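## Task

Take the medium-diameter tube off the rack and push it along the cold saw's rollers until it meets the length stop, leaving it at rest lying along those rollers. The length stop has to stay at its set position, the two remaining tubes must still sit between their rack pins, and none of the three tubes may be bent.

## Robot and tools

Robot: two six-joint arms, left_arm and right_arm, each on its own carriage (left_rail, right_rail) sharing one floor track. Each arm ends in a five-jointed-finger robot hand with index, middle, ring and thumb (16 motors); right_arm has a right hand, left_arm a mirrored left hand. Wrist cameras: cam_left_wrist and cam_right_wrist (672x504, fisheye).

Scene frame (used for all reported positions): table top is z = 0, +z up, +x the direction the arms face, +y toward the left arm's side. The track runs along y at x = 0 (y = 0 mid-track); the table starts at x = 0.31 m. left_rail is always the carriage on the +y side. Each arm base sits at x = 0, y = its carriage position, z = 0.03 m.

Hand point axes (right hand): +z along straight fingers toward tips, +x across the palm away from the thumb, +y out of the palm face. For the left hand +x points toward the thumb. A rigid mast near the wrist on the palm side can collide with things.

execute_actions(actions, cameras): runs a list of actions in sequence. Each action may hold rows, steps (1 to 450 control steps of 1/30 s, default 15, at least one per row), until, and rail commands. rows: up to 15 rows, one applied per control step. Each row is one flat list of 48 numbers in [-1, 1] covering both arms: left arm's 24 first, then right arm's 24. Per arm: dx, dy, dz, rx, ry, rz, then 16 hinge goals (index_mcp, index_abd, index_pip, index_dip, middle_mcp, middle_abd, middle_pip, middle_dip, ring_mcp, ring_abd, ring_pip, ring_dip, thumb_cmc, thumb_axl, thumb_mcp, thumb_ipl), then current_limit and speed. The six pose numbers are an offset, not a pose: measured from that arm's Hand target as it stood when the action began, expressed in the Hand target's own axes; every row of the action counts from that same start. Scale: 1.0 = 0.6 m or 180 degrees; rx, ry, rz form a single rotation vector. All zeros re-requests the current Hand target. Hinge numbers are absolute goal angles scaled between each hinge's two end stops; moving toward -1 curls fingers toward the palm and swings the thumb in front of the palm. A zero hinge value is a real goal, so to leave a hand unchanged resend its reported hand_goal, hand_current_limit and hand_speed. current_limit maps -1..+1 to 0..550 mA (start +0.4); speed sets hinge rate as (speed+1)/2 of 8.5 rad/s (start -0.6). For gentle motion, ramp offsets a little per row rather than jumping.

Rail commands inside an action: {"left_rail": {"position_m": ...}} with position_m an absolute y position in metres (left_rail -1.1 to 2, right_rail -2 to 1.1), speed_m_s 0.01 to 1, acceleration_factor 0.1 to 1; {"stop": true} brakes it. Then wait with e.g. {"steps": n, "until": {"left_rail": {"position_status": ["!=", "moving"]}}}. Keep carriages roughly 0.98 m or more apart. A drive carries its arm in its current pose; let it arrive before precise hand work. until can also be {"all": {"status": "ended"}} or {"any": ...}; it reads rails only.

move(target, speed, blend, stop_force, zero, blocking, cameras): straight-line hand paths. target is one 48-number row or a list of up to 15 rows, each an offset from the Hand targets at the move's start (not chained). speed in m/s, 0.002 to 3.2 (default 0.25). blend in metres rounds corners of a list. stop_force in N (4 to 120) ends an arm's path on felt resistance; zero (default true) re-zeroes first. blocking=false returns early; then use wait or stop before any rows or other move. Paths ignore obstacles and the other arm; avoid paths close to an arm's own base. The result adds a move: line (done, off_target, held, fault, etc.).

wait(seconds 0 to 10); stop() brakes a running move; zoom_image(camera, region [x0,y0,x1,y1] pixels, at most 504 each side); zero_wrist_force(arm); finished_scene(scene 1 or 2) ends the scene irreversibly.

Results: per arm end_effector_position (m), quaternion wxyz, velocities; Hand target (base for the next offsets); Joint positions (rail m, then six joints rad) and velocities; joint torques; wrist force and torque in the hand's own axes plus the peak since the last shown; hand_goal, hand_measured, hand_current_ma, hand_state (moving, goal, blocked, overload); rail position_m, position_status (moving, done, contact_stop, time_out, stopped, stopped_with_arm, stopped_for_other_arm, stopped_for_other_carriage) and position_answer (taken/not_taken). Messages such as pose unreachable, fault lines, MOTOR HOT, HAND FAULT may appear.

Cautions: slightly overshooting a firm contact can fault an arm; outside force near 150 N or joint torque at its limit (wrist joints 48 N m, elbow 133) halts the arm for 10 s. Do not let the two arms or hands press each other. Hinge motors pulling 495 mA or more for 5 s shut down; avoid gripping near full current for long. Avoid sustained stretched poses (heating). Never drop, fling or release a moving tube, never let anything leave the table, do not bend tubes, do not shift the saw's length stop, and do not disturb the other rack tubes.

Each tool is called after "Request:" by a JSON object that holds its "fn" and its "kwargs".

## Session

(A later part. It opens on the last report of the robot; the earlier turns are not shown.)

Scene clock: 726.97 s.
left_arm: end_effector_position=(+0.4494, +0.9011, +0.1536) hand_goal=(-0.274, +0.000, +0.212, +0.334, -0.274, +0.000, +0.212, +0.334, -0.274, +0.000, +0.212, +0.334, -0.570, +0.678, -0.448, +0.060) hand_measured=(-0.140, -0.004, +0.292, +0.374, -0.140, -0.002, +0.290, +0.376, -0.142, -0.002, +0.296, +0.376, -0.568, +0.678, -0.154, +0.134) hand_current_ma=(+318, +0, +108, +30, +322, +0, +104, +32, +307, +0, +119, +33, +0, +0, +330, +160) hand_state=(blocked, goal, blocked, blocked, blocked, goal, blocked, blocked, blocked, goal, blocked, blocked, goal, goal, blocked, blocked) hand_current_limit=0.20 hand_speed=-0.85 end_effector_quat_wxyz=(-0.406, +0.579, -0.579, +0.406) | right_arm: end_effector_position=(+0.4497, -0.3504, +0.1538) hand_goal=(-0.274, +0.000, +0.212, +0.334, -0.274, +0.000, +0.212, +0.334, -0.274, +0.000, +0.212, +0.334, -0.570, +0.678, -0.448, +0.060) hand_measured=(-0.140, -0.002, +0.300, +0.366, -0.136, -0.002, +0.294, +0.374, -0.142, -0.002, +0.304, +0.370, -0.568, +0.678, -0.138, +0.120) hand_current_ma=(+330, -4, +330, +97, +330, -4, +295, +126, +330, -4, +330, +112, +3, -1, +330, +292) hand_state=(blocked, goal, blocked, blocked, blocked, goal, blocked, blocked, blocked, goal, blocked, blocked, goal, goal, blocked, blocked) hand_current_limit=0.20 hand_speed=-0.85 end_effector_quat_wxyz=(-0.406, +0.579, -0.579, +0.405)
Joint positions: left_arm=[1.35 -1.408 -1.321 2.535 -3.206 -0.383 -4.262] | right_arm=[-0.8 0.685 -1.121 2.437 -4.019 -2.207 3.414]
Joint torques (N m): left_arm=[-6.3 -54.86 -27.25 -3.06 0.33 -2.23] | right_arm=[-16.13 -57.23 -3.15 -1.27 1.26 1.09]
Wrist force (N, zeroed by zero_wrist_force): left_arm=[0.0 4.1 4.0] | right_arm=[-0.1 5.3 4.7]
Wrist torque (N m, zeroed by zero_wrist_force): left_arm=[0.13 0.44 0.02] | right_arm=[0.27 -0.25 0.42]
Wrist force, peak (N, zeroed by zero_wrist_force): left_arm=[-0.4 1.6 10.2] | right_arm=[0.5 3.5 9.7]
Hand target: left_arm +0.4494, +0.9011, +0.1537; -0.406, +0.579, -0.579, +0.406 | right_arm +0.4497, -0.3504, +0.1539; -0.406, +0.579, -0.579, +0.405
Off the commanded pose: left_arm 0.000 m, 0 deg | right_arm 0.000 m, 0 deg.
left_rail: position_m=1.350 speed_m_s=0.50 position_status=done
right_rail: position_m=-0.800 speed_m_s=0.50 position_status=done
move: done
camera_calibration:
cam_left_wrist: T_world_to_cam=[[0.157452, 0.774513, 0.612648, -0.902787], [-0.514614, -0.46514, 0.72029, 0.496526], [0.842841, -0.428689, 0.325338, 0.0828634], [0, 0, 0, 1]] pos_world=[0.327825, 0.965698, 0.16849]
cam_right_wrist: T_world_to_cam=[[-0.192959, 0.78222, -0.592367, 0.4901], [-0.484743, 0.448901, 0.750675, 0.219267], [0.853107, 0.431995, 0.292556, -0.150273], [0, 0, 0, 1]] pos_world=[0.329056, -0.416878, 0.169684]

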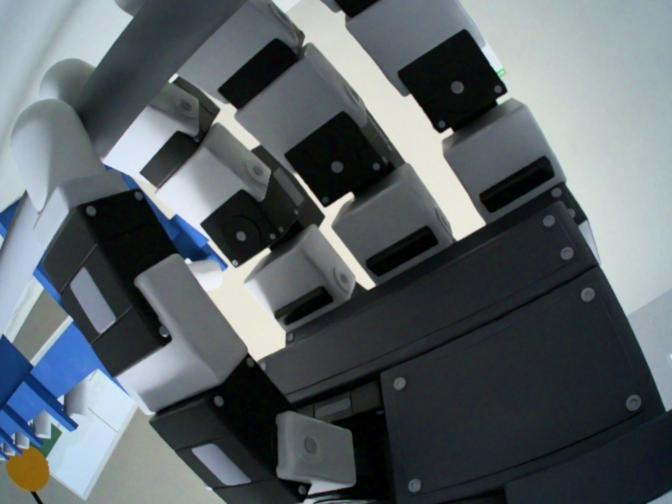

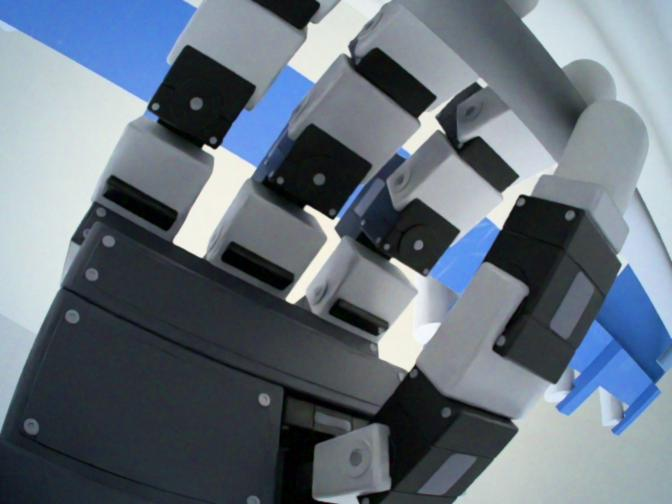

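Request:
{"fn": "move", "kwargs": {"target": [[0,-0.235,-0.085,0,0,0,-0.274,0,0.212,0.333,-0.274,0,0.212,0.333,-0.274,0,0.212,0.333,-0.571,0.678,-0.449,0.059,0.3,-0.85,0,-0.235,-0.085,0,0,0,-0.274,0,0.212,0.333,-0.274,0,0.212,0.333,-0.274,0,0.212,0.333,-0.571,0.678,-0.449,0.059,0.3,-0.85],[0,-0.36,-0.131,-0.1667,0,0,-0.274,0,0.212,0.333,-0.274,0,0.212,0.333,-0.274,0,0.212,0.333,-0.571,0.678,-0.449,0.059,0.3,-0.85,0,-0.36,-0.131,-0.1667,0,0,-0.274,0,0.212,0.333,-0.274,0,0.212,0.333,-0.274,0,0.212,0.333,-0.571,0.678,-0.449,0.059,0.3,-0.85]], "speed": 0.08, "blend": 0.02, "cameras": ["all"]}}

Scene clock: 752.80 s.
left_arm: end_effector_position=(+0.4492, +0.9010, +0.3836) hand_goal=(-0.274, +0.000, +0.212, +0.334, -0.274, +0.000, +0.212, +0.334, -0.274, +0.000, +0.212, +0.334, -0.570, +0.678, -0.448, +0.060) hand_measured=(-0.156, -0.002, +0.278, +0.368, -0.156, -0.002, +0.278, +0.368, -0.160, -0.002, +0.282, +0.370, -0.568, +0.678, -0.126, +0.134) hand_current_ma=(+250, +0, +76, +22, +251, +0, +74, +23, +236, +0, +86, +23, +0, +0, +357, +160) hand_state=(blocked, goal, blocked, blocked, blocked, goal, blocked, blocked, blocked, goal, blocked, blocked, goal, goal, blocked, blocked) hand_current_limit=0.30 hand_speed=-0.85 end_effector_quat_wxyz=(-0.242, +0.664, -0.665, +0.242) | right_arm: end_effector_position=(+0.4496, -0.3505, +0.3838) hand_goal=(-0.274, +0.000, +0.212, +0.334, -0.274, +0.000, +0.212, +0.334, -0.274, +0.000, +0.212, +0.334, -0.570, +0.678, -0.448, +0.060) hand_measured=(-0.160, -0.002, +0.286, +0.364, -0.158, -0.002, +0.282, +0.370, -0.164, -0.002, +0.290, +0.370, -0.568, +0.678, -0.106, +0.116) hand_current_ma=(+358, -4, +265, +92, +358, -4, +243, +112, +358, -4, +279, +110, +3, -1, +357, +275) hand_state=(blocked, goal, blocked, blocked, blocked, goal, blocked, blocked, blocked, goal, blocked, blocked, goal, goal, blocked, blocked) hand_current_limit=0.30 hand_speed=-0.85 end_effector_quat_wxyz=(-0.242, +0.665, -0.664, +0.242)
Joint positions: left_arm=[1.35 -1.195 -1.759 2.156 -2.267 -0.929 -4.236] | right_arm=[-0.8 0.557 -1.699 2.173 -2.665 -1.917 3.586]
Joint torques (N m): left_arm=[8.67 -9.38 -54.31 -2.97 -3.19 1.79] | right_arm=[-17.23 -39.91 -56.07 -2.51 1 3.27]
Wrist force (N, zeroed by zero_wrist_force): left_arm=[-1.2 2.2 4.7] | right_arm=[0.7 3.2 5.8]
Wrist torque (N m, zeroed by zero_wrist_force): left_arm=[0.22 0.53 0.03] | right_arm=[0.04 -0.12 0.01]
Wrist force, peak (N, zeroed by zero_wrist_force): left_arm=[0.4 5.0 4.0] | right_arm=[-0.5 6.3 5.3]
Hand target: left_arm +0.4492, +0.9010, +0.3836; -0.242, +0.664, -0.665, +0.242 | right_arm +0.4496, -0.3505, +0.3838; -0.242, +0.665, -0.664, +0.242
Off the commanded pose: left_arm 0.000 m, 0 deg | right_arm 0.000 m, 0 deg.
left_rail: position_m=1.350 speed_m_s=0.50 position_status=done
right_rail: position_m=-0.800 speed_m_s=0.50 position_status=done
move: done
camera_calibration:
cam_left_wrist: T_world_to_cam=[[0.442576, 0.774454, 0.452048, -1.1099], [-0.0855754, -0.465329, 0.880991, 0.0764968], [0.892638, -0.42859, -0.139669, 0.164101], [0, 0, 0, 1]] pos_world=[0.35128, 0.965498, 0.457256]
cam_right_wrist: T_world_to_cam=[[-0.463435, 0.782012, -0.416757, 0.680479], [-0.0446656, 0.449098, 0.892366, -0.205485], [0.885005, 0.432168, -0.173198, -0.0529464], [0, 0, 0, 1]] pos_world=[0.353037, -0.416978, 0.457792]

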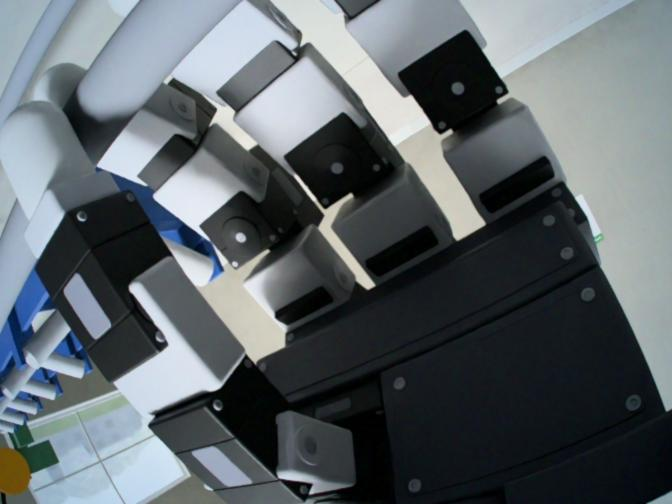

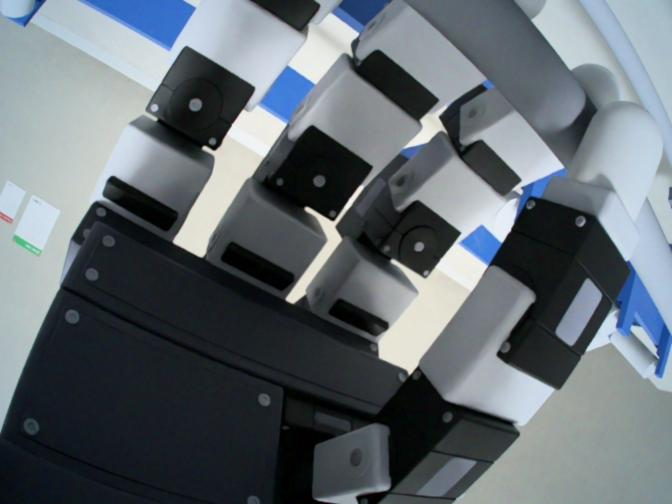

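Request:
{"fn": "move", "kwargs": {"target": [0.333,-0.401,0.3365,0,0,0,-0.274,0,0.212,0.333,-0.274,0,0.212,0.333,-0.274,0,0.212,0.333,-0.571,0.678,-0.449,0.059,0.3,-0.85,0.333,-0.401,0.3365,0,0,0,-0.274,0,0.212,0.333,-0.274,0,0.212,0.333,-0.274,0,0.212,0.333,-0.571,0.678,-0.449,0.059,0.3,-0.85], "speed": 0.1, "cameras": ["all"]}}

Request:
{"fn": "zoom_image", "kwargs": {"camera": "cam_right_wrist", "region": [372, 0, 672, 225]}}

Request:
{"fn": "zoom_image", "kwargs": {"camera": "cam_left_wrist", "region": [0, 0, 300, 225]}}

Scene clock: 767.07 s.
left_arm: end_effector_position=(+0.7631, +0.7012, +0.3837) hand_goal=(-0.274, +0.000, +0.212, +0.334, -0.274, +0.000, +0.212, +0.334, -0.274, +0.000, +0.212, +0.334, -0.570, +0.678, -0.448, +0.060) hand_measured=(-0.156, -0.008, +0.278, +0.368, -0.156, -0.006, +0.278, +0.368, -0.160, -0.008, +0.282, +0.370, -0.572, +0.678, -0.126, +0.134) hand_current_ma=(+250, -1, +76, +22, +251, -1, +74, +23, +236, -1, +86, +23, +0, +0, +357, +160) hand_state=(blocked, goal, blocked, blocked, blocked, goal, blocked, blocked, blocked, goal, blocked, blocked, goal, goal, blocked, blocked) hand_current_limit=0.30 hand_speed=-0.85 end_effector_quat_wxyz=(-0.242, +0.664, -0.665, +0.242) | right_arm: end_effector_position=(+0.7637, -0.5500, +0.3838) hand_goal=(-0.274, +0.000, +0.212, +0.334, -0.274, +0.000, +0.212, +0.334, -0.274, +0.000, +0.212, +0.334, -0.570, +0.678, -0.448, +0.060) hand_measured=(-0.160, -0.008, +0.286, +0.364, -0.158, -0.008, +0.282, +0.370, -0.164, -0.008, +0.290, +0.370, -0.572, +0.678, -0.106, +0.116) hand_current_ma=(+358, -14, +265, +92, +358, -14, +243, +112, +358, -14, +279, +110, -2, +0, +358, +275) hand_state=(blocked, goal, blocked, blocked, blocked, goal, blocked, blocked, blocked, goal, blocked, blocked, goal, goal, blocked, blocked) hand_current_limit=0.30 hand_speed=-0.85 end_effector_quat_wxyz=(-0.242, +0.665, -0.664, +0.242)
Joint positions: left_arm=[1.35 -0.943 -1.142 1.488 -2.375 -1.023 -3.953] | right_arm=[-0.8 0.078 -1.426 1.911 -2.753 -1.62 3.201]
Joint torques (N m): left_arm=[8.54 -58.82 -54.6 -3.75 -3.75 1.55] | right_arm=[-17.1 -48.48 -56.84 -2.48 2.43 -2.91]
Wrist force (N, zeroed by zero_wrist_force): left_arm=[-2.9 2.1 5.0] | right_arm=[3.1 3.6 5.9]
Wrist torque (N m, zeroed by zero_wrist_force): left_arm=[0.18 0.57 0.04] | right_arm=[0.26 -0.29 0.29]
Wrist force, peak (N, zeroed by zero_wrist_force): left_arm=[-3.2 2.2 4.8] | right_arm=[3.0 3.5 6.2]
Hand target: left_arm +0.7633, +0.7011, +0.3837; -0.242, +0.664, -0.665, +0.242 | right_arm +0.7638, -0.5501, +0.3838; -0.242, +0.665, -0.664, +0.242
Off the commanded pose: left_arm 0.000 m, 0 deg | right_arm 0.000 m, 0 deg.
left_rail: position_m=1.350 speed_m_s=0.50 position_status=done
right_rail: position_m=-0.800 speed_m_s=0.50 position_status=done
move: done
camera_calibration:
cam_left_wrist: T_world_to_cam=[[0.442554, 0.774509, 0.451975, -1.09418], [-0.0854166, -0.465319, 0.881012, 0.010183], [0.892664, -0.428502, -0.139773, -0.201843], [0, 0, 0, 1]] pos_world=[0.66528, 0.765698, 0.457356]
cam_right_wrist: T_world_to_cam=[[-0.463554, 0.781997, -0.416651, 0.982119], [-0.0444682, 0.4491, 0.892374, -0.102084], [0.884952, 0.432191, -0.173408, -0.244546], [0, 0, 0, 1]] pos_world=[0.667137, -0.616478, 0.457891]

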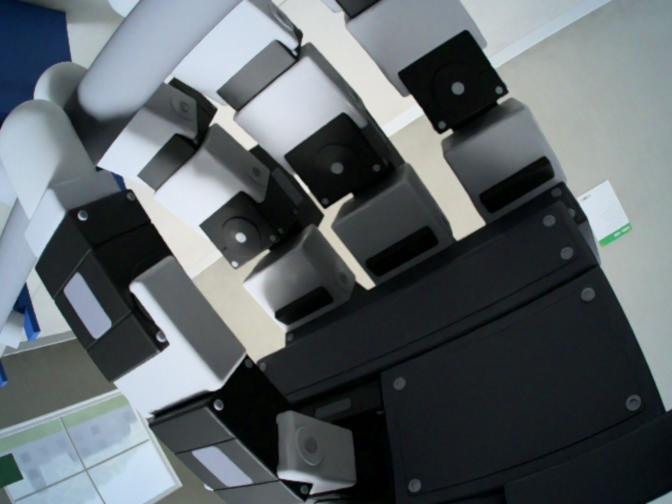

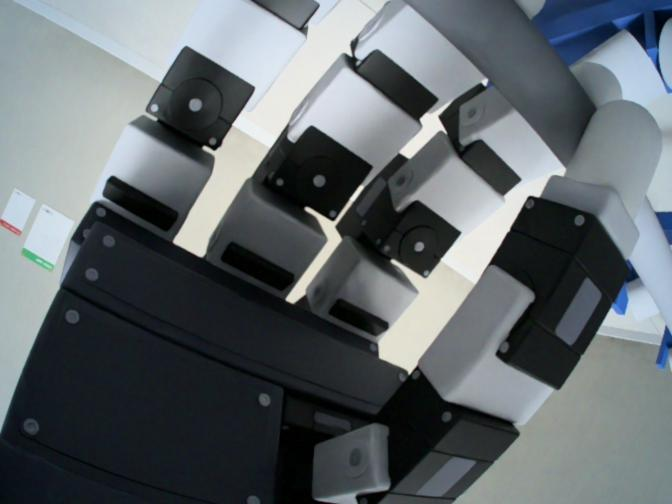

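Scaled by 1.680 from the camera's 672x504 image, which has a finer 960x720 frame.

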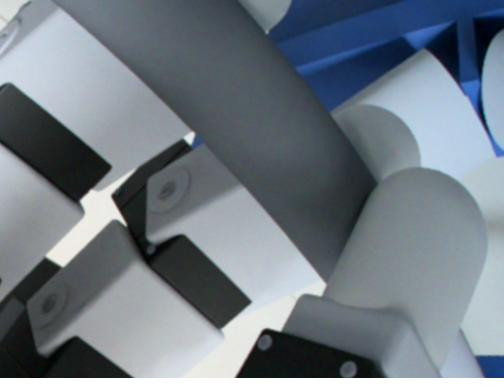

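Scaled by 1.680 from the camera's 672x504 image, which has a finer 960x720 frame.

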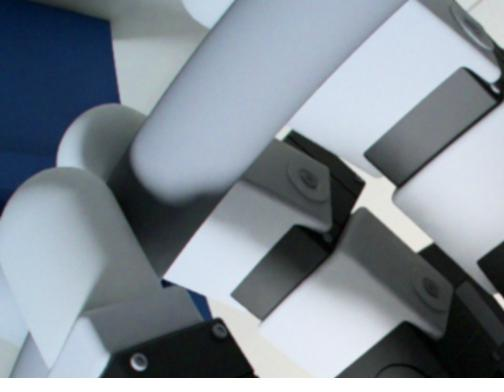

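Request:
{"fn": "move", "kwargs": {"target": [0,0.2143,0.2553,0,0,0,-0.274,0,0.212,0.333,-0.274,0,0.212,0.333,-0.274,0,0.212,0.333,-0.571,0.678,-0.449,0.059,0.3,-0.85,0,0.2143,0.2553,0,0,0,-0.274,0,0.212,0.333,-0.274,0,0.212,0.333,-0.274,0,0.212,0.333,-0.571,0.678,-0.449,0.059,0.3,-0.85], "speed": 0.03, "stop_force": 6, "cameras": ["all"]}}

Scene clock: 787.03 s.
left_arm: end_effector_position=(+0.7633, +0.7012, +0.2513) hand_goal=(-0.274, +0.000, +0.212, +0.334, -0.274, +0.000, +0.212, +0.334, -0.274, +0.000, +0.212, +0.334, -0.570, +0.678, -0.448, +0.060) hand_measured=(-0.198, -0.002, +0.252, +0.350, -0.200, -0.002, +0.246, +0.348, -0.202, -0.004, +0.252, +0.350, -0.570, +0.678, -0.166, +0.116) hand_current_ma=(+111, +0, +28, +5, +104, +0, +23, +4, +98, +0, +30, +5, +0, +0, +358, +98) hand_state=(blocked, goal, blocked, goal, blocked, goal, blocked, goal, blocked, goal, blocked, goal, goal, goal, blocked, blocked) hand_current_limit=0.30 hand_speed=-0.85 end_effector_quat_wxyz=(-0.242, +0.664, -0.665, +0.242) | right_arm: end_effector_position=(+0.7638, -0.5500, +0.2507) hand_goal=(-0.274, +0.000, +0.212, +0.334, -0.274, +0.000, +0.212, +0.334, -0.274, +0.000, +0.212, +0.334, -0.570, +0.678, -0.448, +0.060) hand_measured=(-0.204, -0.004, +0.260, +0.348, -0.200, -0.004, +0.252, +0.346, -0.206, -0.004, +0.260, +0.350, -0.572, +0.678, -0.142, +0.088) hand_current_ma=(+268, -6, +153, +32, +281, -6, +127, +31, +253, -6, +157, +40, -2, +0, +357, +114) hand_state=(blocked, goal, blocked, goal, blocked, goal, blocked, goal, blocked, goal, blocked, goal, goal, goal, blocked, blocked) hand_current_limit=0.30 hand_speed=-0.85 end_effector_quat_wxyz=(-0.242, +0.665, -0.664, +0.242)
Joint positions: left_arm=[1.35 -0.943 -1.048 1.6 -2.581 -1.023 -3.953] | right_arm=[-0.8 0.078 -1.291 2.024 -3.001 -1.62 3.201]
Joint torques (N m): left_arm=[7.84 -99.97 -50.22 -3.13 1.29 1.22] | right_arm=[13.01 -67.6 -49.67 -2.34 -1.36 2.63]
Wrist force (N, zeroed by zero_wrist_force): left_arm=[-0.8 2.2 4.3] | right_arm=[0.8 3.3 4.7]
Wrist torque (N m, zeroed by zero_wrist_force): left_arm=[0.17 0.38 -0.25] | right_arm=[0.16 -0.12 0.50]
Wrist force, peak (N, zeroed by zero_wrist_force): left_arm=[-3.3 2.3 4.8] | right_arm=[3.2 3.8 6.1]
Hand target: left_arm +0.7633, +0.7012, +0.2513; -0.242, +0.664, -0.665, +0.242 (not the last commanded pose) | right_arm +0.7638, -0.5500, +0.2507; -0.242, +0.665, -0.664, +0.242 (not the last commanded pose)
Off the commanded pose: left_arm 0.068 m, 0 deg | right_arm 0.067 m, 0 deg.
left_rail: position_m=1.350 speed_m_s=0.50 position_status=done
right_rail: position_m=-0.800 speed_m_s=0.50 position_status=done
move: contact (left_arm, right_arm)
camera_calibration:
cam_left_wrist: T_world_to_cam=[[0.442598, 0.774511, 0.451929, -1.03444], [-0.0853185, -0.465322, 0.88102, 0.126684], [0.892652, -0.428496, -0.139871, -0.220388], [0, 0, 0, 1]] pos_world=[0.66538, 0.765698, 0.325056]
cam_right_wrist: T_world_to_cam=[[-0.463554, 0.781997, -0.416651, 0.926755], [-0.0444682, 0.4491, 0.892374, 0.0167003], [0.884952, 0.432191, -0.173408, -0.267804], [0, 0, 0, 1]] pos_world=[0.667337, -0.616478, 0.324791]

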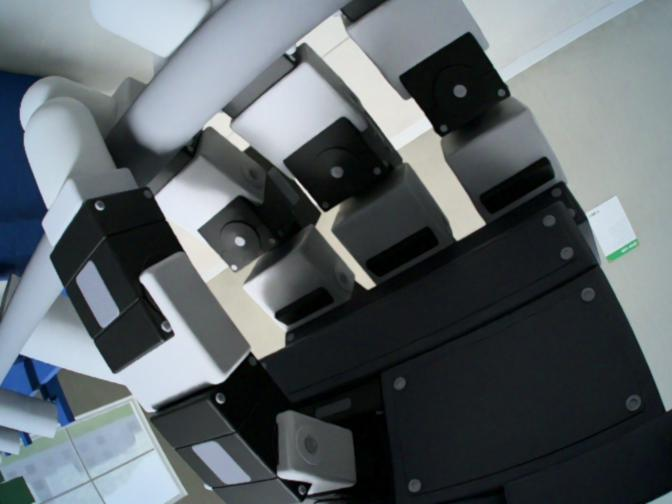

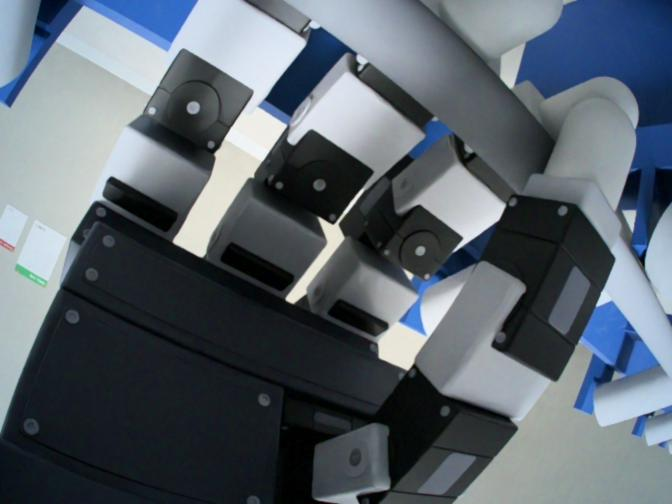

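Request:
{"fn": "execute_actions", "kwargs": {"actions": [{"rows":[[0,0,0,0,0,0,-0.2,0,0.25,0.35,-0.2,0,0.25,0.35,-0.2,0,0.25,0.35,-0.571,0.678,-0.166,0.116,0.3,-0.85,0,0,0,0,0,0,-0.204,0,0.257,0.348,-0.204,0,0.257,0.348,-0.204,0,0.257,0.348,-0.571,0.678,-0.142,0.09,0.3,-0.85]],"steps":15},{"rows":[[0,0,0,0,0,0,-0.1,0,0.3,0.4,-0.1,0,0.3,0.4,-0.1,0,0.3,0.4,-0.571,0.678,-0.08,0.15,0.3,-0.85,0,0,0,0,0,0,-0.1,0,0.3,0.4,-0.1,0,0.3,0.4,-0.1,0,0.3,0.4,-0.571,0.678,-0.06,0.15,0.3,-0.85]],"steps":20}], "cameras": ["all"]}}

Scene clock: 799.53 s.
left_arm: end_effector_position=(+0.7633, +0.7012, +0.2514) hand_goal=(-0.100, +0.000, +0.300, +0.400, -0.100, +0.000, +0.300, +0.400, -0.100, +0.000, +0.300, +0.400, -0.570, +0.678, -0.080, +0.150) hand_measured=(-0.098, -0.002, +0.300, +0.398, -0.098, -0.002, +0.300, +0.398, -0.100, -0.004, +0.300, +0.398, -0.570, +0.678, -0.086, +0.148) hand_current_ma=(+0, +0, +0, +0, +0, +0, +0, +0, +0, +0, +0, +0, +0, +0, -1, +0) hand_state=(goal, goal, goal, goal, goal, goal, goal, goal, goal, goal, goal, goal, goal, goal, goal, goal) hand_current_limit=0.30 hand_speed=-0.85 end_effector_quat_wxyz=(-0.242, +0.664, -0.665, +0.242) | right_arm: end_effector_position=(+0.7638, -0.5500, +0.2507) hand_goal=(-0.100, +0.000, +0.300, +0.400, -0.100, +0.000, +0.300, +0.400, -0.100, +0.000, +0.300, +0.400, -0.570, +0.678, -0.060, +0.150) hand_measured=(-0.100, -0.002, +0.298, +0.398, -0.100, -0.004, +0.298, +0.398, -0.100, -0.004, +0.298, +0.398, -0.572, +0.678, -0.066, +0.148) hand_current_ma=(+1, -4, -2, -4, +1, -5, -2, -4, +1, -5, -2, -5, -2, +0, -18, -7) hand_state=(goal, goal, goal, goal, goal, goal, goal, goal, goal, goal, goal, goal, goal, goal, goal, goal) hand_current_limit=0.30 hand_speed=-0.85 end_effector_quat_wxyz=(-0.242, +0.665, -0.664, +0.242)
Joint positions: left_arm=[1.35 -0.943 -1.048 1.6 -2.581 -1.023 -3.953] | right_arm=[-0.8 0.078 -1.291 2.024 -3.001 -1.62 3.201]
Joint torques (N m): left_arm=[3.94 -85.76 -41.71 -3.23 4.7 -0.72] | right_arm=[11.74 -53.51 -35.74 -2.52 -1.26 2.83]
Wrist force (N, zeroed by zero_wrist_force): left_arm=[-0.1 -0.9 1.0] | right_arm=[0.6 -0.8 0.7]
Wrist torque (N m, zeroed by zero_wrist_force): left_arm=[0.05 0.11 -0.08] | right_arm=[-0.02 0.07 0.33]
Wrist force, peak (N, zeroed by zero_wrist_force): left_arm=[-0.5 2.2 4.7] | right_arm=[0.3 3.8 5.2]
Hand target: left_arm +0.7633, +0.7012, +0.2513; -0.242, +0.664, -0.665, +0.242 | right_arm +0.7638, -0.5500, +0.2507; -0.242, +0.665, -0.664, +0.242
Off the commanded pose: left_arm 0.000 m, 0 deg | right_arm 0.000 m, 0 deg.
left_rail: position_m=1.350 speed_m_s=0.50 position_status=done
right_rail: position_m=-0.800 speed_m_s=0.50 position_status=done
camera_calibration:
cam_left_wrist: T_world_to_cam=[[0.442595, 0.77449, 0.451968, -1.03443], [-0.0853377, -0.465356, 0.881, 0.126729], [0.892652, -0.428496, -0.139871, -0.220388], [0, 0, 0, 1]] pos_world=[0.66538, 0.765698, 0.325056]
cam_right_wrist: T_world_to_cam=[[-0.463554, 0.781997, -0.416651, 0.926755], [-0.0444682, 0.4491, 0.892374, 0.0167003], [0.884952, 0.432191, -0.173408, -0.267804], [0, 0, 0, 1]] pos_world=[0.667337, -0.616478, 0.324791]

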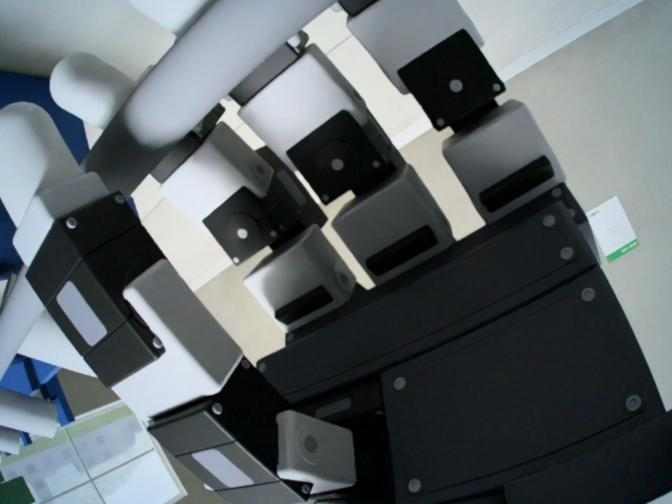

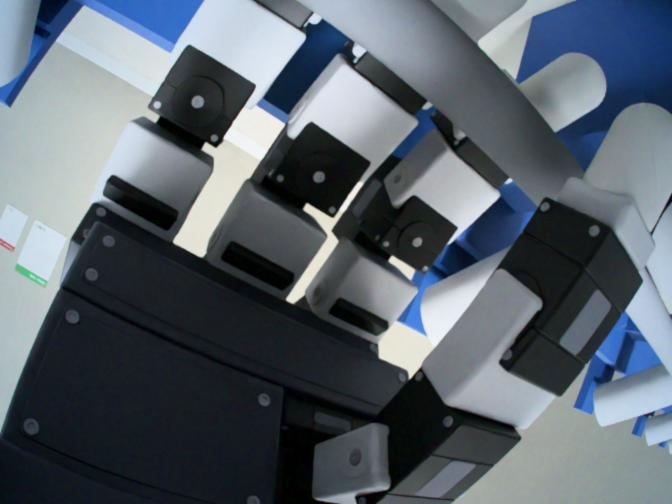

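Request:
{"fn": "execute_actions", "kwargs": {"actions": [{"rows":[[0,0,0,0,0,0,0.342,0,0.431,0.551,0.342,0,0.431,0.551,0.342,0,0.431,0.551,-0.571,0.678,0.0,0.168,0.3,-0.8,0,0,0,0,0,0,0.342,0,0.431,0.551,0.342,0,0.431,0.551,0.342,0,0.431,0.551,-0.571,0.678,0.0,0.168,0.3,-0.8]],"steps":40}]}}

Request:
{"fn": "move", "kwargs": {"target": [0,-0.064,-0.0766,0,0,0,0.342,0,0.431,0.551,0.342,0,0.431,0.551,0.342,0,0.431,0.551,-0.571,0.678,0.0,0.168,0.3,-0.8,0,-0.064,-0.0766,0,0,0,0.342,0,0.431,0.551,0.342,0,0.431,0.551,0.342,0,0.431,0.551,-0.571,0.678,0.0,0.168,0.3,-0.8], "speed": 0.05, "stop_force": 5, "cameras": ["all"]}}

Scene clock: 819.33 s.
left_arm: end_effector_position=(+0.7633, +0.7012, +0.2513) hand_goal=(+0.342, +0.000, +0.432, +0.552, +0.342, +0.000, +0.432, +0.552, +0.342, +0.000, +0.432, +0.552, -0.570, +0.678, +0.000, +0.168) hand_measured=(+0.334, -0.002, +0.430, +0.550, +0.334, -0.002, +0.430, +0.550, +0.336, -0.004, +0.430, +0.550, -0.570, +0.678, -0.006, +0.164) hand_current_ma=(-1, +0, +0, +0, -1, +0, +0, +0, -1, +0, +0, +0, +0, +0, -1, +0) hand_state=(goal, goal, goal, goal, goal, goal, goal, goal, goal, goal, goal, goal, goal, goal, goal, goal) hand_current_limit=0.30 hand_speed=-0.80 end_effector_quat_wxyz=(-0.242, +0.664, -0.665, +0.242) | right_arm: end_effector_position=(+0.7638, -0.5500, +0.2507) hand_goal=(+0.342, +0.000, +0.432, +0.552, +0.342, +0.000, +0.432, +0.552, +0.342, +0.000, +0.432, +0.552, -0.570, +0.678, +0.000, +0.168) hand_measured=(+0.336, -0.002, +0.430, +0.550, +0.334, -0.004, +0.430, +0.550, +0.336, -0.004, +0.430, +0.550, -0.572, +0.678, -0.008, +0.166) hand_current_ma=(-15, -4, -4, -4, -18, -5, -4, -5, -15, -5, -4, -5, -2, +0, -21, -7) hand_state=(goal, goal, goal, goal, goal, goal, goal, goal, goal, goal, goal, goal, goal, goal, goal, goal) hand_current_limit=0.30 hand_speed=-0.80 end_effector_quat_wxyz=(-0.242, +0.665, -0.664, +0.242)
Joint positions: left_arm=[1.35 -0.943 -1.048 1.6 -2.581 -1.023 -3.953] | right_arm=[-0.8 0.078 -1.291 2.024 -3.001 -1.62 3.201]
Joint torques (N m): left_arm=[0.17 -68.85 -37.52 -3.32 3.8 -0.79] | right_arm=[9.57 -53.11 -26.2 -3.06 -1.46 2.05]
Wrist force (N, zeroed by zero_wrist_force): left_arm=[-0.2 -0.6 1.1] | right_arm=[0.4 -0.8 0.4]
Wrist torque (N m, zeroed by zero_wrist_force): left_arm=[-0.02 0.13 -0.10] | right_arm=[-0.10 0.10 0.31]
Wrist force, peak (N, zeroed by zero_wrist_force): left_arm=[-0.4 -1.3 1.5] | right_arm=[0.4 -0.9 1.2]
Hand target: left_arm +0.7633, +0.7012, +0.2513; -0.242, +0.664, -0.665, +0.242 | right_arm +0.7638, -0.5500, +0.2507; -0.242, +0.665, -0.664, +0.242
Off the commanded pose: left_arm 0.000 m, 0 deg | right_arm 0.000 m, 0 deg.
left_rail: position_m=1.350 speed_m_s=0.50 position_status=done
right_rail: position_m=-0.800 speed_m_s=0.50 position_status=done

Scene clock: 821.67 s.
left_arm: end_effector_position=(+0.7631, +0.7012, +0.3112) hand_goal=(+0.342, +0.000, +0.432, +0.552, +0.342, +0.000, +0.432, +0.552, +0.342, +0.000, +0.432, +0.552, -0.570, +0.678, +0.000, +0.168) hand_measured=(+0.334, -0.002, +0.430, +0.550, +0.334, -0.002, +0.430, +0.550, +0.336, -0.004, +0.430, +0.550, -0.570, +0.678, -0.006, +0.164) hand_current_ma=(-1, +0, +0, +0, -1, +0, +0, +0, -1, +0, +0, +0, +0, +0, -1, +0) hand_state=(goal, goal, goal, goal, goal, goal, goal, goal, goal, goal, goal, goal, goal, goal, goal, goal) hand_current_limit=0.30 hand_speed=-0.80 end_effector_quat_wxyz=(-0.242, +0.664, -0.665, +0.242) | right_arm: end_effector_position=(+0.7637, -0.5501, +0.3106) hand_goal=(+0.342, +0.000, +0.432, +0.552, +0.342, +0.000, +0.432, +0.552, +0.342, +0.000, +0.432, +0.552, -0.570, +0.678, +0.000, +0.168) hand_measured=(+0.336, -0.002, +0.430, +0.550, +0.334, -0.004, +0.430, +0.550, +0.336, -0.004, +0.430, +0.550, -0.572, +0.678, -0.008, +0.166) hand_current_ma=(-15, -4, -4, -4, -18, -5, -4, -5, -14, -5, -4, -5, -2, +0, -21, -7) hand_state=(goal, goal, goal, goal, goal, goal, goal, goal, goal, goal, goal, goal, goal, goal, goal, goal) hand_current_limit=0.30 hand_speed=-0.80 end_effector_quat_wxyz=(-0.242, +0.665, -0.664, +0.242)
Joint positions: left_arm=[1.35 -0.943 -1.095 1.555 -2.489 -1.023 -3.953] | right_arm=[-0.8 0.078 -1.358 1.979 -2.889 -1.62 3.201]
Joint torques (N m): left_arm=[-13.97 -96.29 -49.68 -2.47 5.05 -1.78] | right_arm=[-3.45 -58.32 -50.35 -1.6 1.41 -0.04]
Wrist force (N, zeroed by zero_wrist_force): left_arm=[0.1 -1.0 1.2] | right_arm=[0.5 -0.6 0.6]
Wrist torque (N m, zeroed by zero_wrist_force): left_arm=[-0.11 0.06 -0.08] | right_arm=[-0.07 0.08 0.32]
Wrist force, peak (N, zeroed by zero_wrist_force): left_arm=[-0.3 -0.4 1.9] | right_arm=[0.6 -0.9 1.2]
Hand target: left_arm +0.7631, +0.7012, +0.3112; -0.242, +0.664, -0.665, +0.242 | right_arm +0.7637, -0.5501, +0.3106; -0.242, +0.665, -0.664, +0.242
Off the commanded pose: left_arm 0.000 m, 0 deg | right_arm 0.000 m, 0 deg.
left_rail: position_m=1.350 speed_m_s=0.50 position_status=done
right_rail: position_m=-0.800 speed_m_s=0.50 position_status=done
move: done
camera_calibration:
cam_left_wrist: T_world_to_cam=[[0.442595, 0.77449, 0.451968, -1.06146], [-0.0853377, -0.465356, 0.881, 0.0739488], [0.892652, -0.428496, -0.139871, -0.21192], [0, 0, 0, 1]] pos_world=[0.66528, 0.765698, 0.384956]
cam_right_wrist: T_world_to_cam=[[-0.463554, 0.781997, -0.416651, 0.95162], [-0.0444682, 0.4491, 0.892374, -0.0367618], [0.884952, 0.432191, -0.173408, -0.25724], [0, 0, 0, 1]] pos_world=[0.667137, -0.616478, 0.384691]

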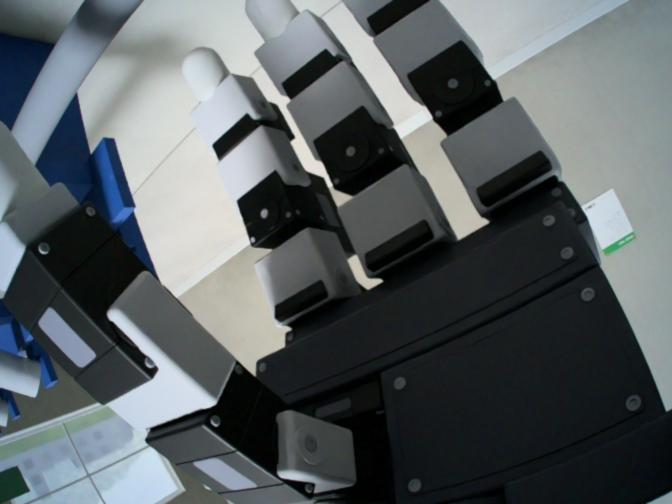

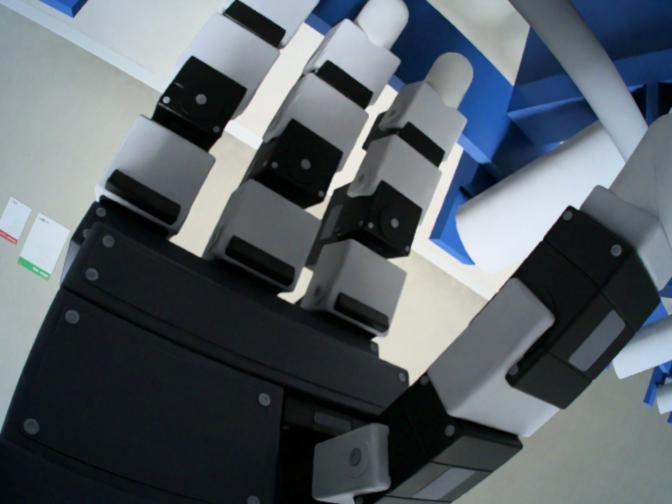

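Request:
{"fn": "move", "kwargs": {"target": [[0,-0.2036,-0.2426,0,0,0,0.342,0,0.431,0.551,0.342,0,0.431,0.551,0.342,0,0.431,0.551,-0.571,0.678,0.0,0.168,0.3,-0.8,0,-0.2572,-0.3064,0,0,0,0.342,0,0.431,0.551,0.342,0,0.431,0.551,0.342,0,0.431,0.551,-0.571,0.678,0.0,0.168,0.3,-0.8],[-1.331,-0.21,-0.25,-0.1736,-0.1736,-0.477,0.754,0,0.576,0.696,0.754,0,0.576,0.696,0.754,0,0.576,0.696,0.714,0.678,0.226,0.168,0.3,-0.6,0,-0.2572,-0.3064,0,0,0,0.342,0,0.431,0.551,0.342,0,0.431,0.551,0.342,0,0.431,0.551,-0.571,0.678,0.0,0.168,0.3,-0.8]], "speed": [0.2, 0.3], "blend": [0.03, 0], "cameras": ["all"]}}

every number of target 2 of 2 must lie in its column's range; nothing of the call was run
Scene clock: 855.97 s.
left_arm: end_effector_position=(+0.7631, +0.7012, +0.3112) hand_goal=(+0.342, +0.000, +0.432, +0.552, +0.342, +0.000, +0.432, +0.552, +0.342, +0.000, +0.432, +0.552, -0.570, +0.678, +0.000, +0.168) hand_measured=(+0.334, -0.002, +0.430, +0.550, +0.334, -0.002, +0.430, +0.550, +0.336, -0.004, +0.430, +0.550, -0.570, +0.678, -0.006, +0.164) hand_current_ma=(-1, +0, +0, +0, -1, +0, +0, +0, -1, +0, +0, +0, +0, +0, -1, +0) hand_state=(goal, goal, goal, goal, goal, goal, goal, goal, goal, goal, goal, goal, goal, goal, goal, goal) hand_current_limit=0.30 hand_speed=-0.80 end_effector_quat_wxyz=(-0.242, +0.664, -0.665, +0.242) | right_arm: end_effector_position=(+0.7637, -0.5501, +0.3106) hand_goal=(+0.342, +0.000, +0.432, +0.552, +0.342, +0.000, +0.432, +0.552, +0.342, +0.000, +0.432, +0.552, -0.570, +0.678, +0.000, +0.168) hand_measured=(+0.336, -0.002, +0.430, +0.550, +0.334, -0.004, +0.430, +0.550, +0.336, -0.004, +0.430, +0.550, -0.572, +0.678, -0.008, +0.166) hand_current_ma=(-15, -4, -4, -4, -18, -5, -4, -5, -14, -5, -4, -5, -2, +0, -21, -7) hand_state=(goal, goal, goal, goal, goal, goal, goal, goal, goal, goal, goal, goal, goal, goal, goal, goal) hand_current_limit=0.30 hand_speed=-0.80 end_effector_quat_wxyz=(-0.242, +0.665, -0.664, +0.242)
Joint positions: left_arm=[1.35 -0.943 -1.095 1.555 -2.489 -1.023 -3.953] | right_arm=[-0.8 0.078 -1.358 1.979 -2.889 -1.62 3.201]
Joint torques (N m): left_arm=[-13.11 -95.21 -49.84 -2.66 5.13 -1.86] | right_arm=[-10.03 -61.81 -49.95 -1.62 1.71 -2.95]
Wrist force (N, zeroed by zero_wrist_force): left_arm=[0.0 -0.8 1.2] | right_arm=[0.4 -0.6 0.5]
Wrist torque (N m, zeroed by zero_wrist_force): left_arm=[-0.08 0.07 -0.10] | right_arm=[-0.08 0.09 0.31]
Wrist force, peak (N, zeroed by zero_wrist_force): left_arm=[0.0 -1.2 1.6] | right_arm=[0.4 -0.7 1.1]
Hand target: left_arm +0.7631, +0.7012, +0.3112; -0.242, +0.664, -0.665, +0.242 | right_arm +0.7637, -0.5501, +0.3106; -0.242, +0.665, -0.664, +0.242
Off the commanded pose: left_arm 0.000 m, 0 deg | right_arm 0.000 m, 0 deg.
left_rail: position_m=1.350 speed_m_s=0.50 position_status=done
right_rail: position_m=-0.800 speed_m_s=0.50 position_status=done

Request:
{"fn": "move", "kwargs": {"target": [[0,-0.2036,-0.2426,0,0,0,0.342,0,0.431,0.551,0.342,0,0.431,0.551,0.342,0,0.431,0.551,-0.571,0.678,0.0,0.168,0.3,-0.8,0,-0.2572,-0.3064,0,0,0,0.342,0,0.431,0.551,0.342,0,0.431,0.551,0.342,0,0.431,0.551,-0.571,0.678,0.0,0.168,0.3,-0.8],[-1.0,-0.21,-0.25,-0.1736,-0.1736,-0.477,0.342,0,0.431,0.551,0.342,0,0.431,0.551,0.342,0,0.431,0.551,-0.571,0.678,0.0,0.168,0.3,-0.8,0,-0.2572,-0.3064,0,0,0,0.342,0,0.431,0.551,0.342,0,0.431,0.551,0.342,0,0.431,0.551,-0.571,0.678,0.0,0.168,0.3,-0.8]], "speed": [0.2, 0.35], "blend": [0.03, 0], "cameras": ["all"]}}

Scene clock: 868.23 s.
left_arm: end_effector_position=(+0.7633, +1.3009, +0.5074) hand_goal=(+0.342, +0.000, +0.432, +0.552, +0.342, +0.000, +0.432, +0.552, +0.342, +0.000, +0.432, +0.552, -0.570, +0.678, +0.000, +0.168) hand_measured=(+0.344, -0.002, +0.430, +0.550, +0.344, -0.002, +0.430, +0.550, +0.344, -0.002, +0.430, +0.550, -0.570, +0.678, -0.006, +0.164) hand_current_ma=(+0, +0, +0, +0, +0, +0, +0, +0, +0, +0, +0, +0, +0, +0, -1, +0) hand_state=(goal, goal, goal, goal, goal, goal, goal, goal, goal, goal, goal, goal, goal, goal, goal, goal) hand_current_limit=0.30 hand_speed=-0.80 end_effector_quat_wxyz=(-0.001, +1.000, -0.002, +0.001) | right_arm: end_effector_position=(+0.7636, -0.5502, +0.5506) hand_goal=(+0.342, +0.000, +0.432, +0.552, +0.342, +0.000, +0.432, +0.552, +0.342, +0.000, +0.432, +0.552, -0.570, +0.678, +0.000, +0.168) hand_measured=(+0.336, -0.002, +0.430, +0.550, +0.334, -0.004, +0.430, +0.550, +0.336, -0.004, +0.430, +0.550, -0.572, +0.678, -0.006, +0.166) hand_current_ma=(-15, -4, -4, -4, -18, -5, -4, -5, -14, -5, -4, -5, -2, +0, -20, -7) hand_state=(goal, goal, goal, goal, goal, goal, goal, goal, goal, goal, goal, goal, goal, goal, goal, goal) hand_current_limit=0.30 hand_speed=-0.80 end_effector_quat_wxyz=(-0.242, +0.665, -0.664, +0.242)
Joint positions: left_arm=[1.35 -0.189 -1.516 1.637 -1.693 -1.569 -4.898] | right_arm=[-0.8 0.078 -1.518 1.704 -2.453 -1.62 3.201]
Joint torques (N m): left_arm=[10.15 -27.86 -53 -1.9 -5.16 -2.08] | right_arm=[-12.33 -55.61 -55.29 -1.8 -1.56 -1.84]
Wrist force (N, zeroed by zero_wrist_force): left_arm=[-0.2 -3.5 1.3] | right_arm=[0.2 -0.7 0.8]
Wrist torque (N m, zeroed by zero_wrist_force): left_arm=[-0.24 0.06 0.16] | right_arm=[-0.13 0.10 0.30]
Wrist force, peak (N, zeroed by zero_wrist_force): left_arm=[-0.4 -4.8 1.6] | right_arm=[0.3 0.5 1.6]
Hand target: left_arm +0.7633, +1.3011, +0.5074; -0.001, +1.000, -0.001, +0.001 | right_arm +0.7636, -0.5502, +0.5506; -0.242, +0.665, -0.664, +0.242
Off the commanded pose: left_arm 0.000 m, 0 deg | right_arm 0.000 m, 0 deg.
left_rail: position_m=1.350 speed_m_s=0.50 position_status=done
right_rail: position_m=-0.800 speed_m_s=0.50 position_status=done
move: done
camera_calibration:
cam_left_wrist: T_world_to_cam=[[-0.772969, 0.631511, 0.0609314, -0.302342], [0.465331, 0.499028, 0.731053, -1.4185], [0.431261, 0.593434, -0.679595, -0.63101], [0, 0, 0, 1]] pos_world=[0.698499, 1.27326, 0.626586]
cam_right_wrist: T_world_to_cam=[[-0.463554, 0.781997, -0.416651, 1.05169], [-0.0444682, 0.4491, 0.892374, -0.250887], [0.884952, 0.432191, -0.173408, -0.215579], [0, 0, 0, 1]] pos_world=[0.667137, -0.616578, 0.624691]

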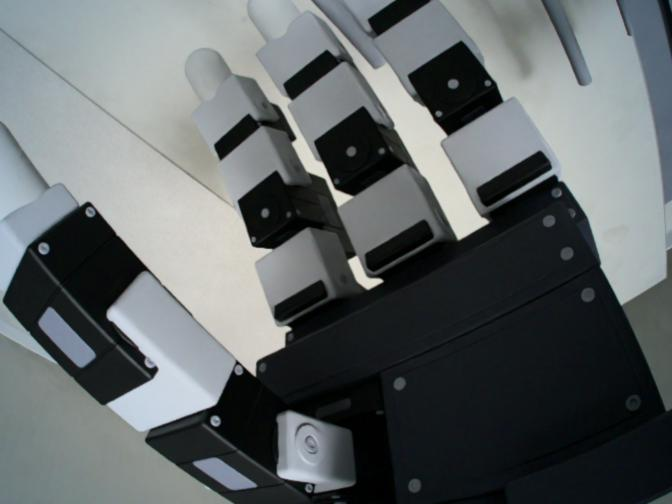

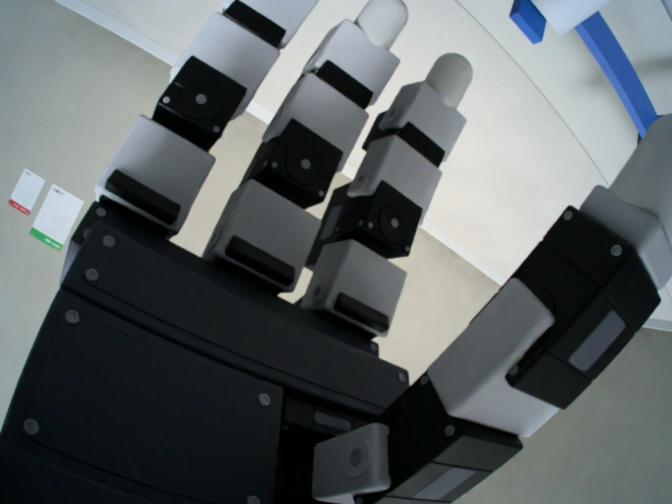

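Request:
{"fn": "move", "kwargs": {"target": [[-0.008,-0.333,0,0,0,0,0.754,0,0.576,0.696,0.754,0,0.576,0.696,0.754,0,0.576,0.696,0.714,0.678,0.226,0.168,0.3,-0.5,0,0,0,0,0,0,0.342,0,0.431,0.551,0.342,0,0.431,0.551,0.342,0,0.431,0.551,-0.571,0.678,0.0,0.168,0.3,-0.8],[-0.008,-0.333,0.279,0,0,0,0.754,0,0.576,0.696,0.754,0,0.576,0.696,0.754,0,0.576,0.696,0.714,0.678,0.226,0.168,0.3,-0.5,0,0,0,0,0,0,0.342,0,0.431,0.551,0.342,0,0.431,0.551,0.342,0,0.431,0.551,-0.571,0.678,0.0,0.168,0.3,-0.8]], "speed": 0.25, "blend": [0.02, 0], "cameras": ["cam_left_wrist"]}}

Request:
{"fn": "zoom_image", "kwargs": {"camera": "cam_left_wrist", "region": [200, 0, 536, 252]}}

Scene clock: 887.00 s.
left_arm: end_effector_position=(+0.7593, +1.5011, +0.3404) hand_goal=(+0.754, +0.000, +0.576, +0.696, +0.754, +0.000, +0.576, +0.696, +0.754, +0.000, +0.576, +0.696, +0.714, +0.678, +0.226, +0.168) hand_measured=(+0.750, -0.002, +0.574, +0.694, +0.750, -0.002, +0.574, +0.694, +0.752, -0.002, +0.574, +0.694, +0.712, +0.678, +0.216, +0.164) hand_current_ma=(+0, +0, +0, +0, +0, +0, +0, +0, +0, +0, +0, +0, +0, +0, -3, +0) hand_state=(goal, goal, goal, goal, goal, goal, goal, goal, goal, goal, goal, goal, goal, goal, goal, goal) hand_current_limit=0.30 hand_speed=-0.50 end_effector_quat_wxyz=(-0.001, +1.000, -0.001, +0.001) | right_arm: end_effector_position=(+0.7636, -0.5502, +0.5506) hand_goal=(+0.342, +0.000, +0.432, +0.552, +0.342, +0.000, +0.432, +0.552, +0.342, +0.000, +0.432, +0.552, -0.570, +0.678, +0.000, +0.168) hand_measured=(+0.336, -0.002, +0.430, +0.550, +0.334, -0.004, +0.430, +0.550, +0.336, -0.004, +0.430, +0.550, -0.572, +0.678, -0.006, +0.166) hand_current_ma=(-15, -4, -4, -4, -18, -5, -4, -5, -14, -5, -4, -5, -2, +0, -20, -7) hand_state=(goal, goal, goal, goal, goal, goal, goal, goal, goal, goal, goal, goal, goal, goal, goal, goal) hand_current_limit=0.30 hand_speed=-0.80 end_effector_quat_wxyz=(-0.242, +0.665, -0.664, +0.242)
Joint positions: left_arm=[1.35 0.083 -1.392 1.8 -1.98 -1.57 -4.627] | right_arm=[-0.8 0.078 -1.518 1.704 -2.453 -1.62 3.201]
Joint torques (N m): left_arm=[9.96 -36.04 -37.33 -6.2 -4.71 2.02] | right_arm=[-4.66 -56.67 -56.36 -1.76 -1.51 1.65]
Wrist force (N, zeroed by zero_wrist_force): left_arm=[-0.5 -2.8 1.6] | right_arm=[0.3 -0.4 0.4]
Wrist torque (N m, zeroed by zero_wrist_force): left_arm=[-0.31 0.09 -0.03] | right_arm=[-0.06 0.10 0.31]
Wrist force, peak (N, zeroed by zero_wrist_force): left_arm=[-0.6 -4.7 -0.2] | right_arm=[0.2 -1.1 0.8]
Hand target: left_arm +0.7593, +1.5011, +0.3402; -0.001, +1.000, -0.001, +0.001 | right_arm +0.7636, -0.5502, +0.5506; -0.242, +0.665, -0.664, +0.242
Off the commanded pose: left_arm 0.000 m, 0 deg | right_arm 0.000 m, 0 deg.
left_rail: position_m=1.350 speed_m_s=0.50 position_status=done
right_rail: position_m=-0.800 speed_m_s=0.50 position_status=done
move: done
camera_calibration:
cam_left_wrist: T_world_to_cam=[[-0.773209, 0.631215, 0.0609598, -0.421166], [0.465289, 0.499376, 0.730842, -1.39496], [0.430877, 0.593457, -0.679819, -0.861238], [0, 0, 0, 1]] pos_world=[0.694499, 1.47357, 0.459686]
Images, in order (width x height): cam_left_wrist 672x504.

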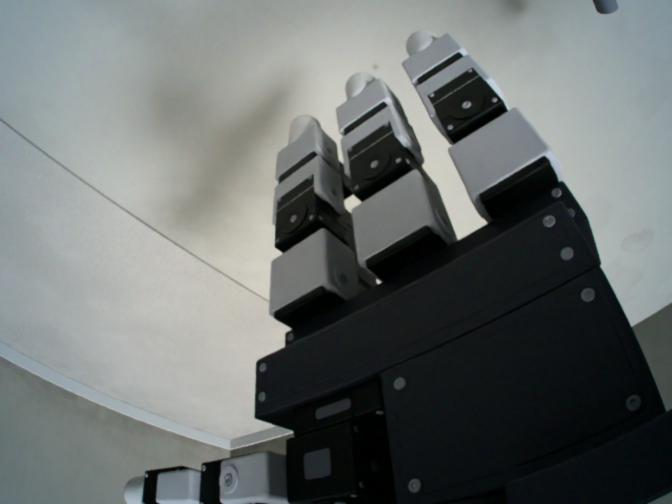

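Scaled by 1.500 from the camera's 672x504 image, which has a finer 960x720 frame.

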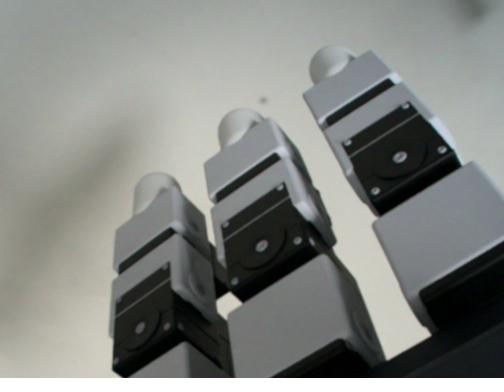

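Request:
{"fn": "move", "kwargs": {"target": [0,0.167,0,0,0,0,0.754,0,0.576,0.696,0.754,0,0.576,0.696,0.754,0,0.576,0.696,0.714,0.678,0.226,0.168,0.3,-0.5,0,0,0,0,0,0,0.342,0,0.431,0.551,0.342,0,0.431,0.551,0.342,0,0.431,0.551,-0.571,0.678,0.0,0.168,0.3,-0.8], "speed": 0.15}}

Request:
{"fn": "move", "kwargs": {"target": [0,0.333,0,0,0,0,0.754,0,0.576,0.696,0.754,0,0.576,0.696,0.754,0,0.576,0.696,0.714,0.678,0.226,0.168,0.3,-0.5,0,0,0,0,0,0,0.342,0,0.431,0.551,0.342,0,0.431,0.551,0.342,0,0.431,0.551,-0.571,0.678,0.0,0.168,0.3,-0.8], "speed": 0.03, "stop_force": 7, "cameras": ["all"]}}

Scene clock: 902.30 s.
left_arm: end_effector_position=(+0.7590, +1.4011, +0.3401) hand_goal=(+0.754, +0.000, +0.576, +0.696, +0.754, +0.000, +0.576, +0.696, +0.754, +0.000, +0.576, +0.696, +0.714, +0.678, +0.226, +0.168) hand_measured=(+0.752, -0.002, +0.574, +0.694, +0.752, -0.002, +0.574, +0.694, +0.752, -0.002, +0.574, +0.694, +0.712, +0.678, +0.216, +0.164) hand_current_ma=(+0, +0, +0, +0, +0, +0, +0, +0, +0, +0, +0, +0, +0, +0, -3, +0) hand_state=(goal, goal, goal, goal, goal, goal, goal, goal, goal, goal, goal, goal, goal, goal, goal, goal) hand_current_limit=0.30 hand_speed=-0.50 end_effector_quat_wxyz=(-0.001, +1.000, -0.001, +0.001) | right_arm: end_effector_position=(+0.7636, -0.5502, +0.5506) hand_goal=(+0.342, +0.000, +0.432, +0.552, +0.342, +0.000, +0.432, +0.552, +0.342, +0.000, +0.432, +0.552, -0.570, +0.678, +0.000, +0.168) hand_measured=(+0.336, -0.002, +0.430, +0.550, +0.334, -0.004, +0.430, +0.550, +0.336, -0.004, +0.430, +0.550, -0.572, +0.678, -0.006, +0.166) hand_current_ma=(-15, -4, -4, -4, -18, -5, -4, -5, -14, -5, -4, -5, -2, +0, -20, -7) hand_state=(goal, goal, goal, goal, goal, goal, goal, goal, goal, goal, goal, goal, goal, goal, goal, goal) hand_current_limit=0.30 hand_speed=-0.80 end_effector_quat_wxyz=(-0.242, +0.665, -0.664, +0.242)
Joint positions: left_arm=[1.35 -0.052 -1.431 1.847 -1.988 -1.569 -4.762] | right_arm=[-0.8 0.078 -1.518 1.704 -2.453 -1.62 3.201]
Joint torques (N m): left_arm=[-13.08 -70.18 -37.56 -6.23 3.95 -1.87] | right_arm=[2.43 -56.71 -56.25 -2.16 -1.82 2.45]
Wrist force (N, zeroed by zero_wrist_force): left_arm=[-0.2 -2.9 1.9] | right_arm=[0.4 -0.3 0.4]
Wrist torque (N m, zeroed by zero_wrist_force): left_arm=[-0.36 0.05 0.15] | right_arm=[-0.05 0.09 0.32]
Wrist force, peak (N, zeroed by zero_wrist_force): left_arm=[-0.6 -4.6 1.6] | right_arm=[0.7 -1.2 0.6]
Hand target: left_arm +0.7590, +1.4009, +0.3401; -0.001, +1.000, -0.001, +0.001 | right_arm +0.7636, -0.5502, +0.5506; -0.242, +0.665, -0.664, +0.242
Off the commanded pose: left_arm 0.000 m, 0 deg | right_arm 0.000 m, 0 deg.
left_rail: position_m=1.350 speed_m_s=0.50 position_status=done
right_rail: position_m=-0.800 speed_m_s=0.50 position_status=done
move: done

Scene clock: 910.03 s.
left_arm: end_effector_position=(+0.7585, +1.2011, +0.3398) hand_goal=(+0.754, +0.000, +0.576, +0.696, +0.754, +0.000, +0.576, +0.696, +0.754, +0.000, +0.576, +0.696, +0.714, +0.678, +0.226, +0.168) hand_measured=(+0.752, -0.002, +0.574, +0.694, +0.772, -0.002, +0.584, +0.698, +0.752, -0.002, +0.574, +0.694, +0.712, +0.678, +0.216, +0.164) hand_current_ma=(+0, +0, +0, +0, +8, +0, +2, +0, +0, +0, +0, +0, +0, +0, -3, +0) hand_state=(goal, goal, goal, goal, goal, goal, goal, goal, goal, goal, goal, goal, goal, goal, goal, goal) hand_current_limit=0.30 hand_speed=-0.50 end_effector_quat_wxyz=(-0.001, +1.000, -0.001, +0.001) | right_arm: end_effector_position=(+0.7636, -0.5502, +0.5506) hand_goal=(+0.342, +0.000, +0.432, +0.552, +0.342, +0.000, +0.432, +0.552, +0.342, +0.000, +0.432, +0.552, -0.570, +0.678, +0.000, +0.168) hand_measured=(+0.336, -0.002, +0.430, +0.550, +0.334, -0.004, +0.430, +0.550, +0.336, -0.004, +0.430, +0.550, -0.572, +0.678, -0.006, +0.166) hand_current_ma=(-15, -4, -4, -4, -18, -5, -4, -5, -14, -5, -4, -5, -2, +0, -20, -7) hand_state=(goal, goal, goal, goal, goal, goal, goal, goal, goal, goal, goal, goal, goal, goal, goal, goal) hand_current_limit=0.30 hand_speed=-0.80 end_effector_quat_wxyz=(-0.242, +0.665, -0.664, +0.242)
Joint positions: left_arm=[1.35 -0.325 -1.447 1.866 -1.99 -1.569 -5.035] | right_arm=[-0.8 0.078 -1.518 1.704 -2.453 -1.62 3.201]
Joint torques (N m): left_arm=[-14 -29.89 -50.15 -2.45 3.57 -2.05] | right_arm=[6.82 -54.1 -56.23 -1.71 -1.03 2.34]
Wrist force (N, zeroed by zero_wrist_force): left_arm=[-0.3 -4.3 1.7] | right_arm=[0.2 -0.8 0.2]
Wrist torque (N m, zeroed by zero_wrist_force): left_arm=[-0.29 0.06 0.17] | right_arm=[-0.10 0.11 0.29]
Wrist force, peak (N, zeroed by zero_wrist_force): left_arm=[-0.6 -4.6 1.4] | right_arm=[0.8 -1.0 1.0]
Hand target: left_arm +0.7585, +1.2011, +0.3398; -0.001, +1.000, -0.001, +0.001 | right_arm +0.7636, -0.5502, +0.5506; -0.242, +0.665, -0.664, +0.242
Off the commanded pose: left_arm 0.000 m, 0 deg | right_arm 0.000 m, 0 deg.
left_rail: position_m=1.350 speed_m_s=0.50 position_status=done
right_rail: position_m=-0.800 speed_m_s=0.50 position_status=done
move: done
camera_calibration:
cam_left_wrist: T_world_to_cam=[[-0.773245, 0.631176, 0.0609036, -0.232287], [0.465229, 0.499424, 0.730847, -1.24436], [0.430876, 0.593458, -0.679819, -0.683265], [0, 0, 0, 1]] pos_world=[0.6937, 1.17357, 0.459086]
cam_right_wrist: T_world_to_cam=[[-0.463554, 0.781997, -0.416651, 1.05169], [-0.0444682, 0.4491, 0.892374, -0.250887], [0.884952, 0.432191, -0.173408, -0.215579], [0, 0, 0, 1]] pos_world=[0.667137, -0.616578, 0.624691]

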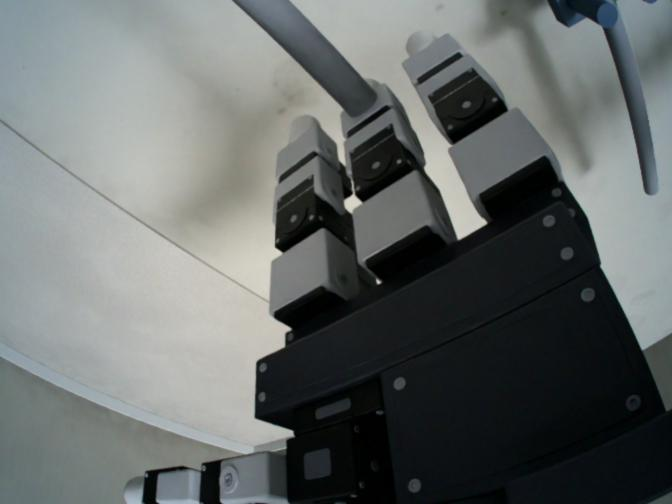

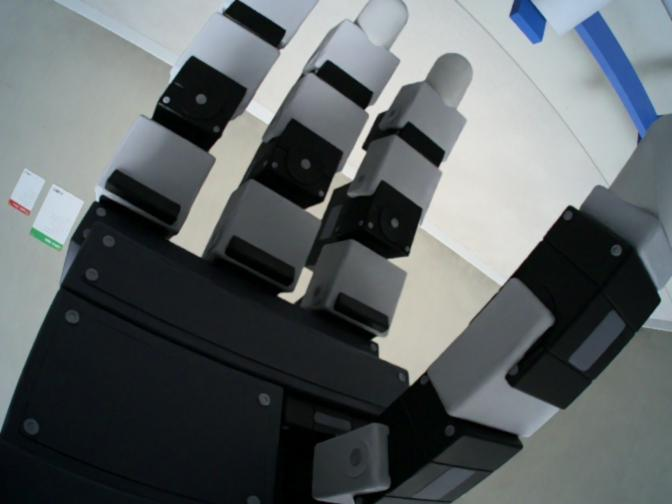

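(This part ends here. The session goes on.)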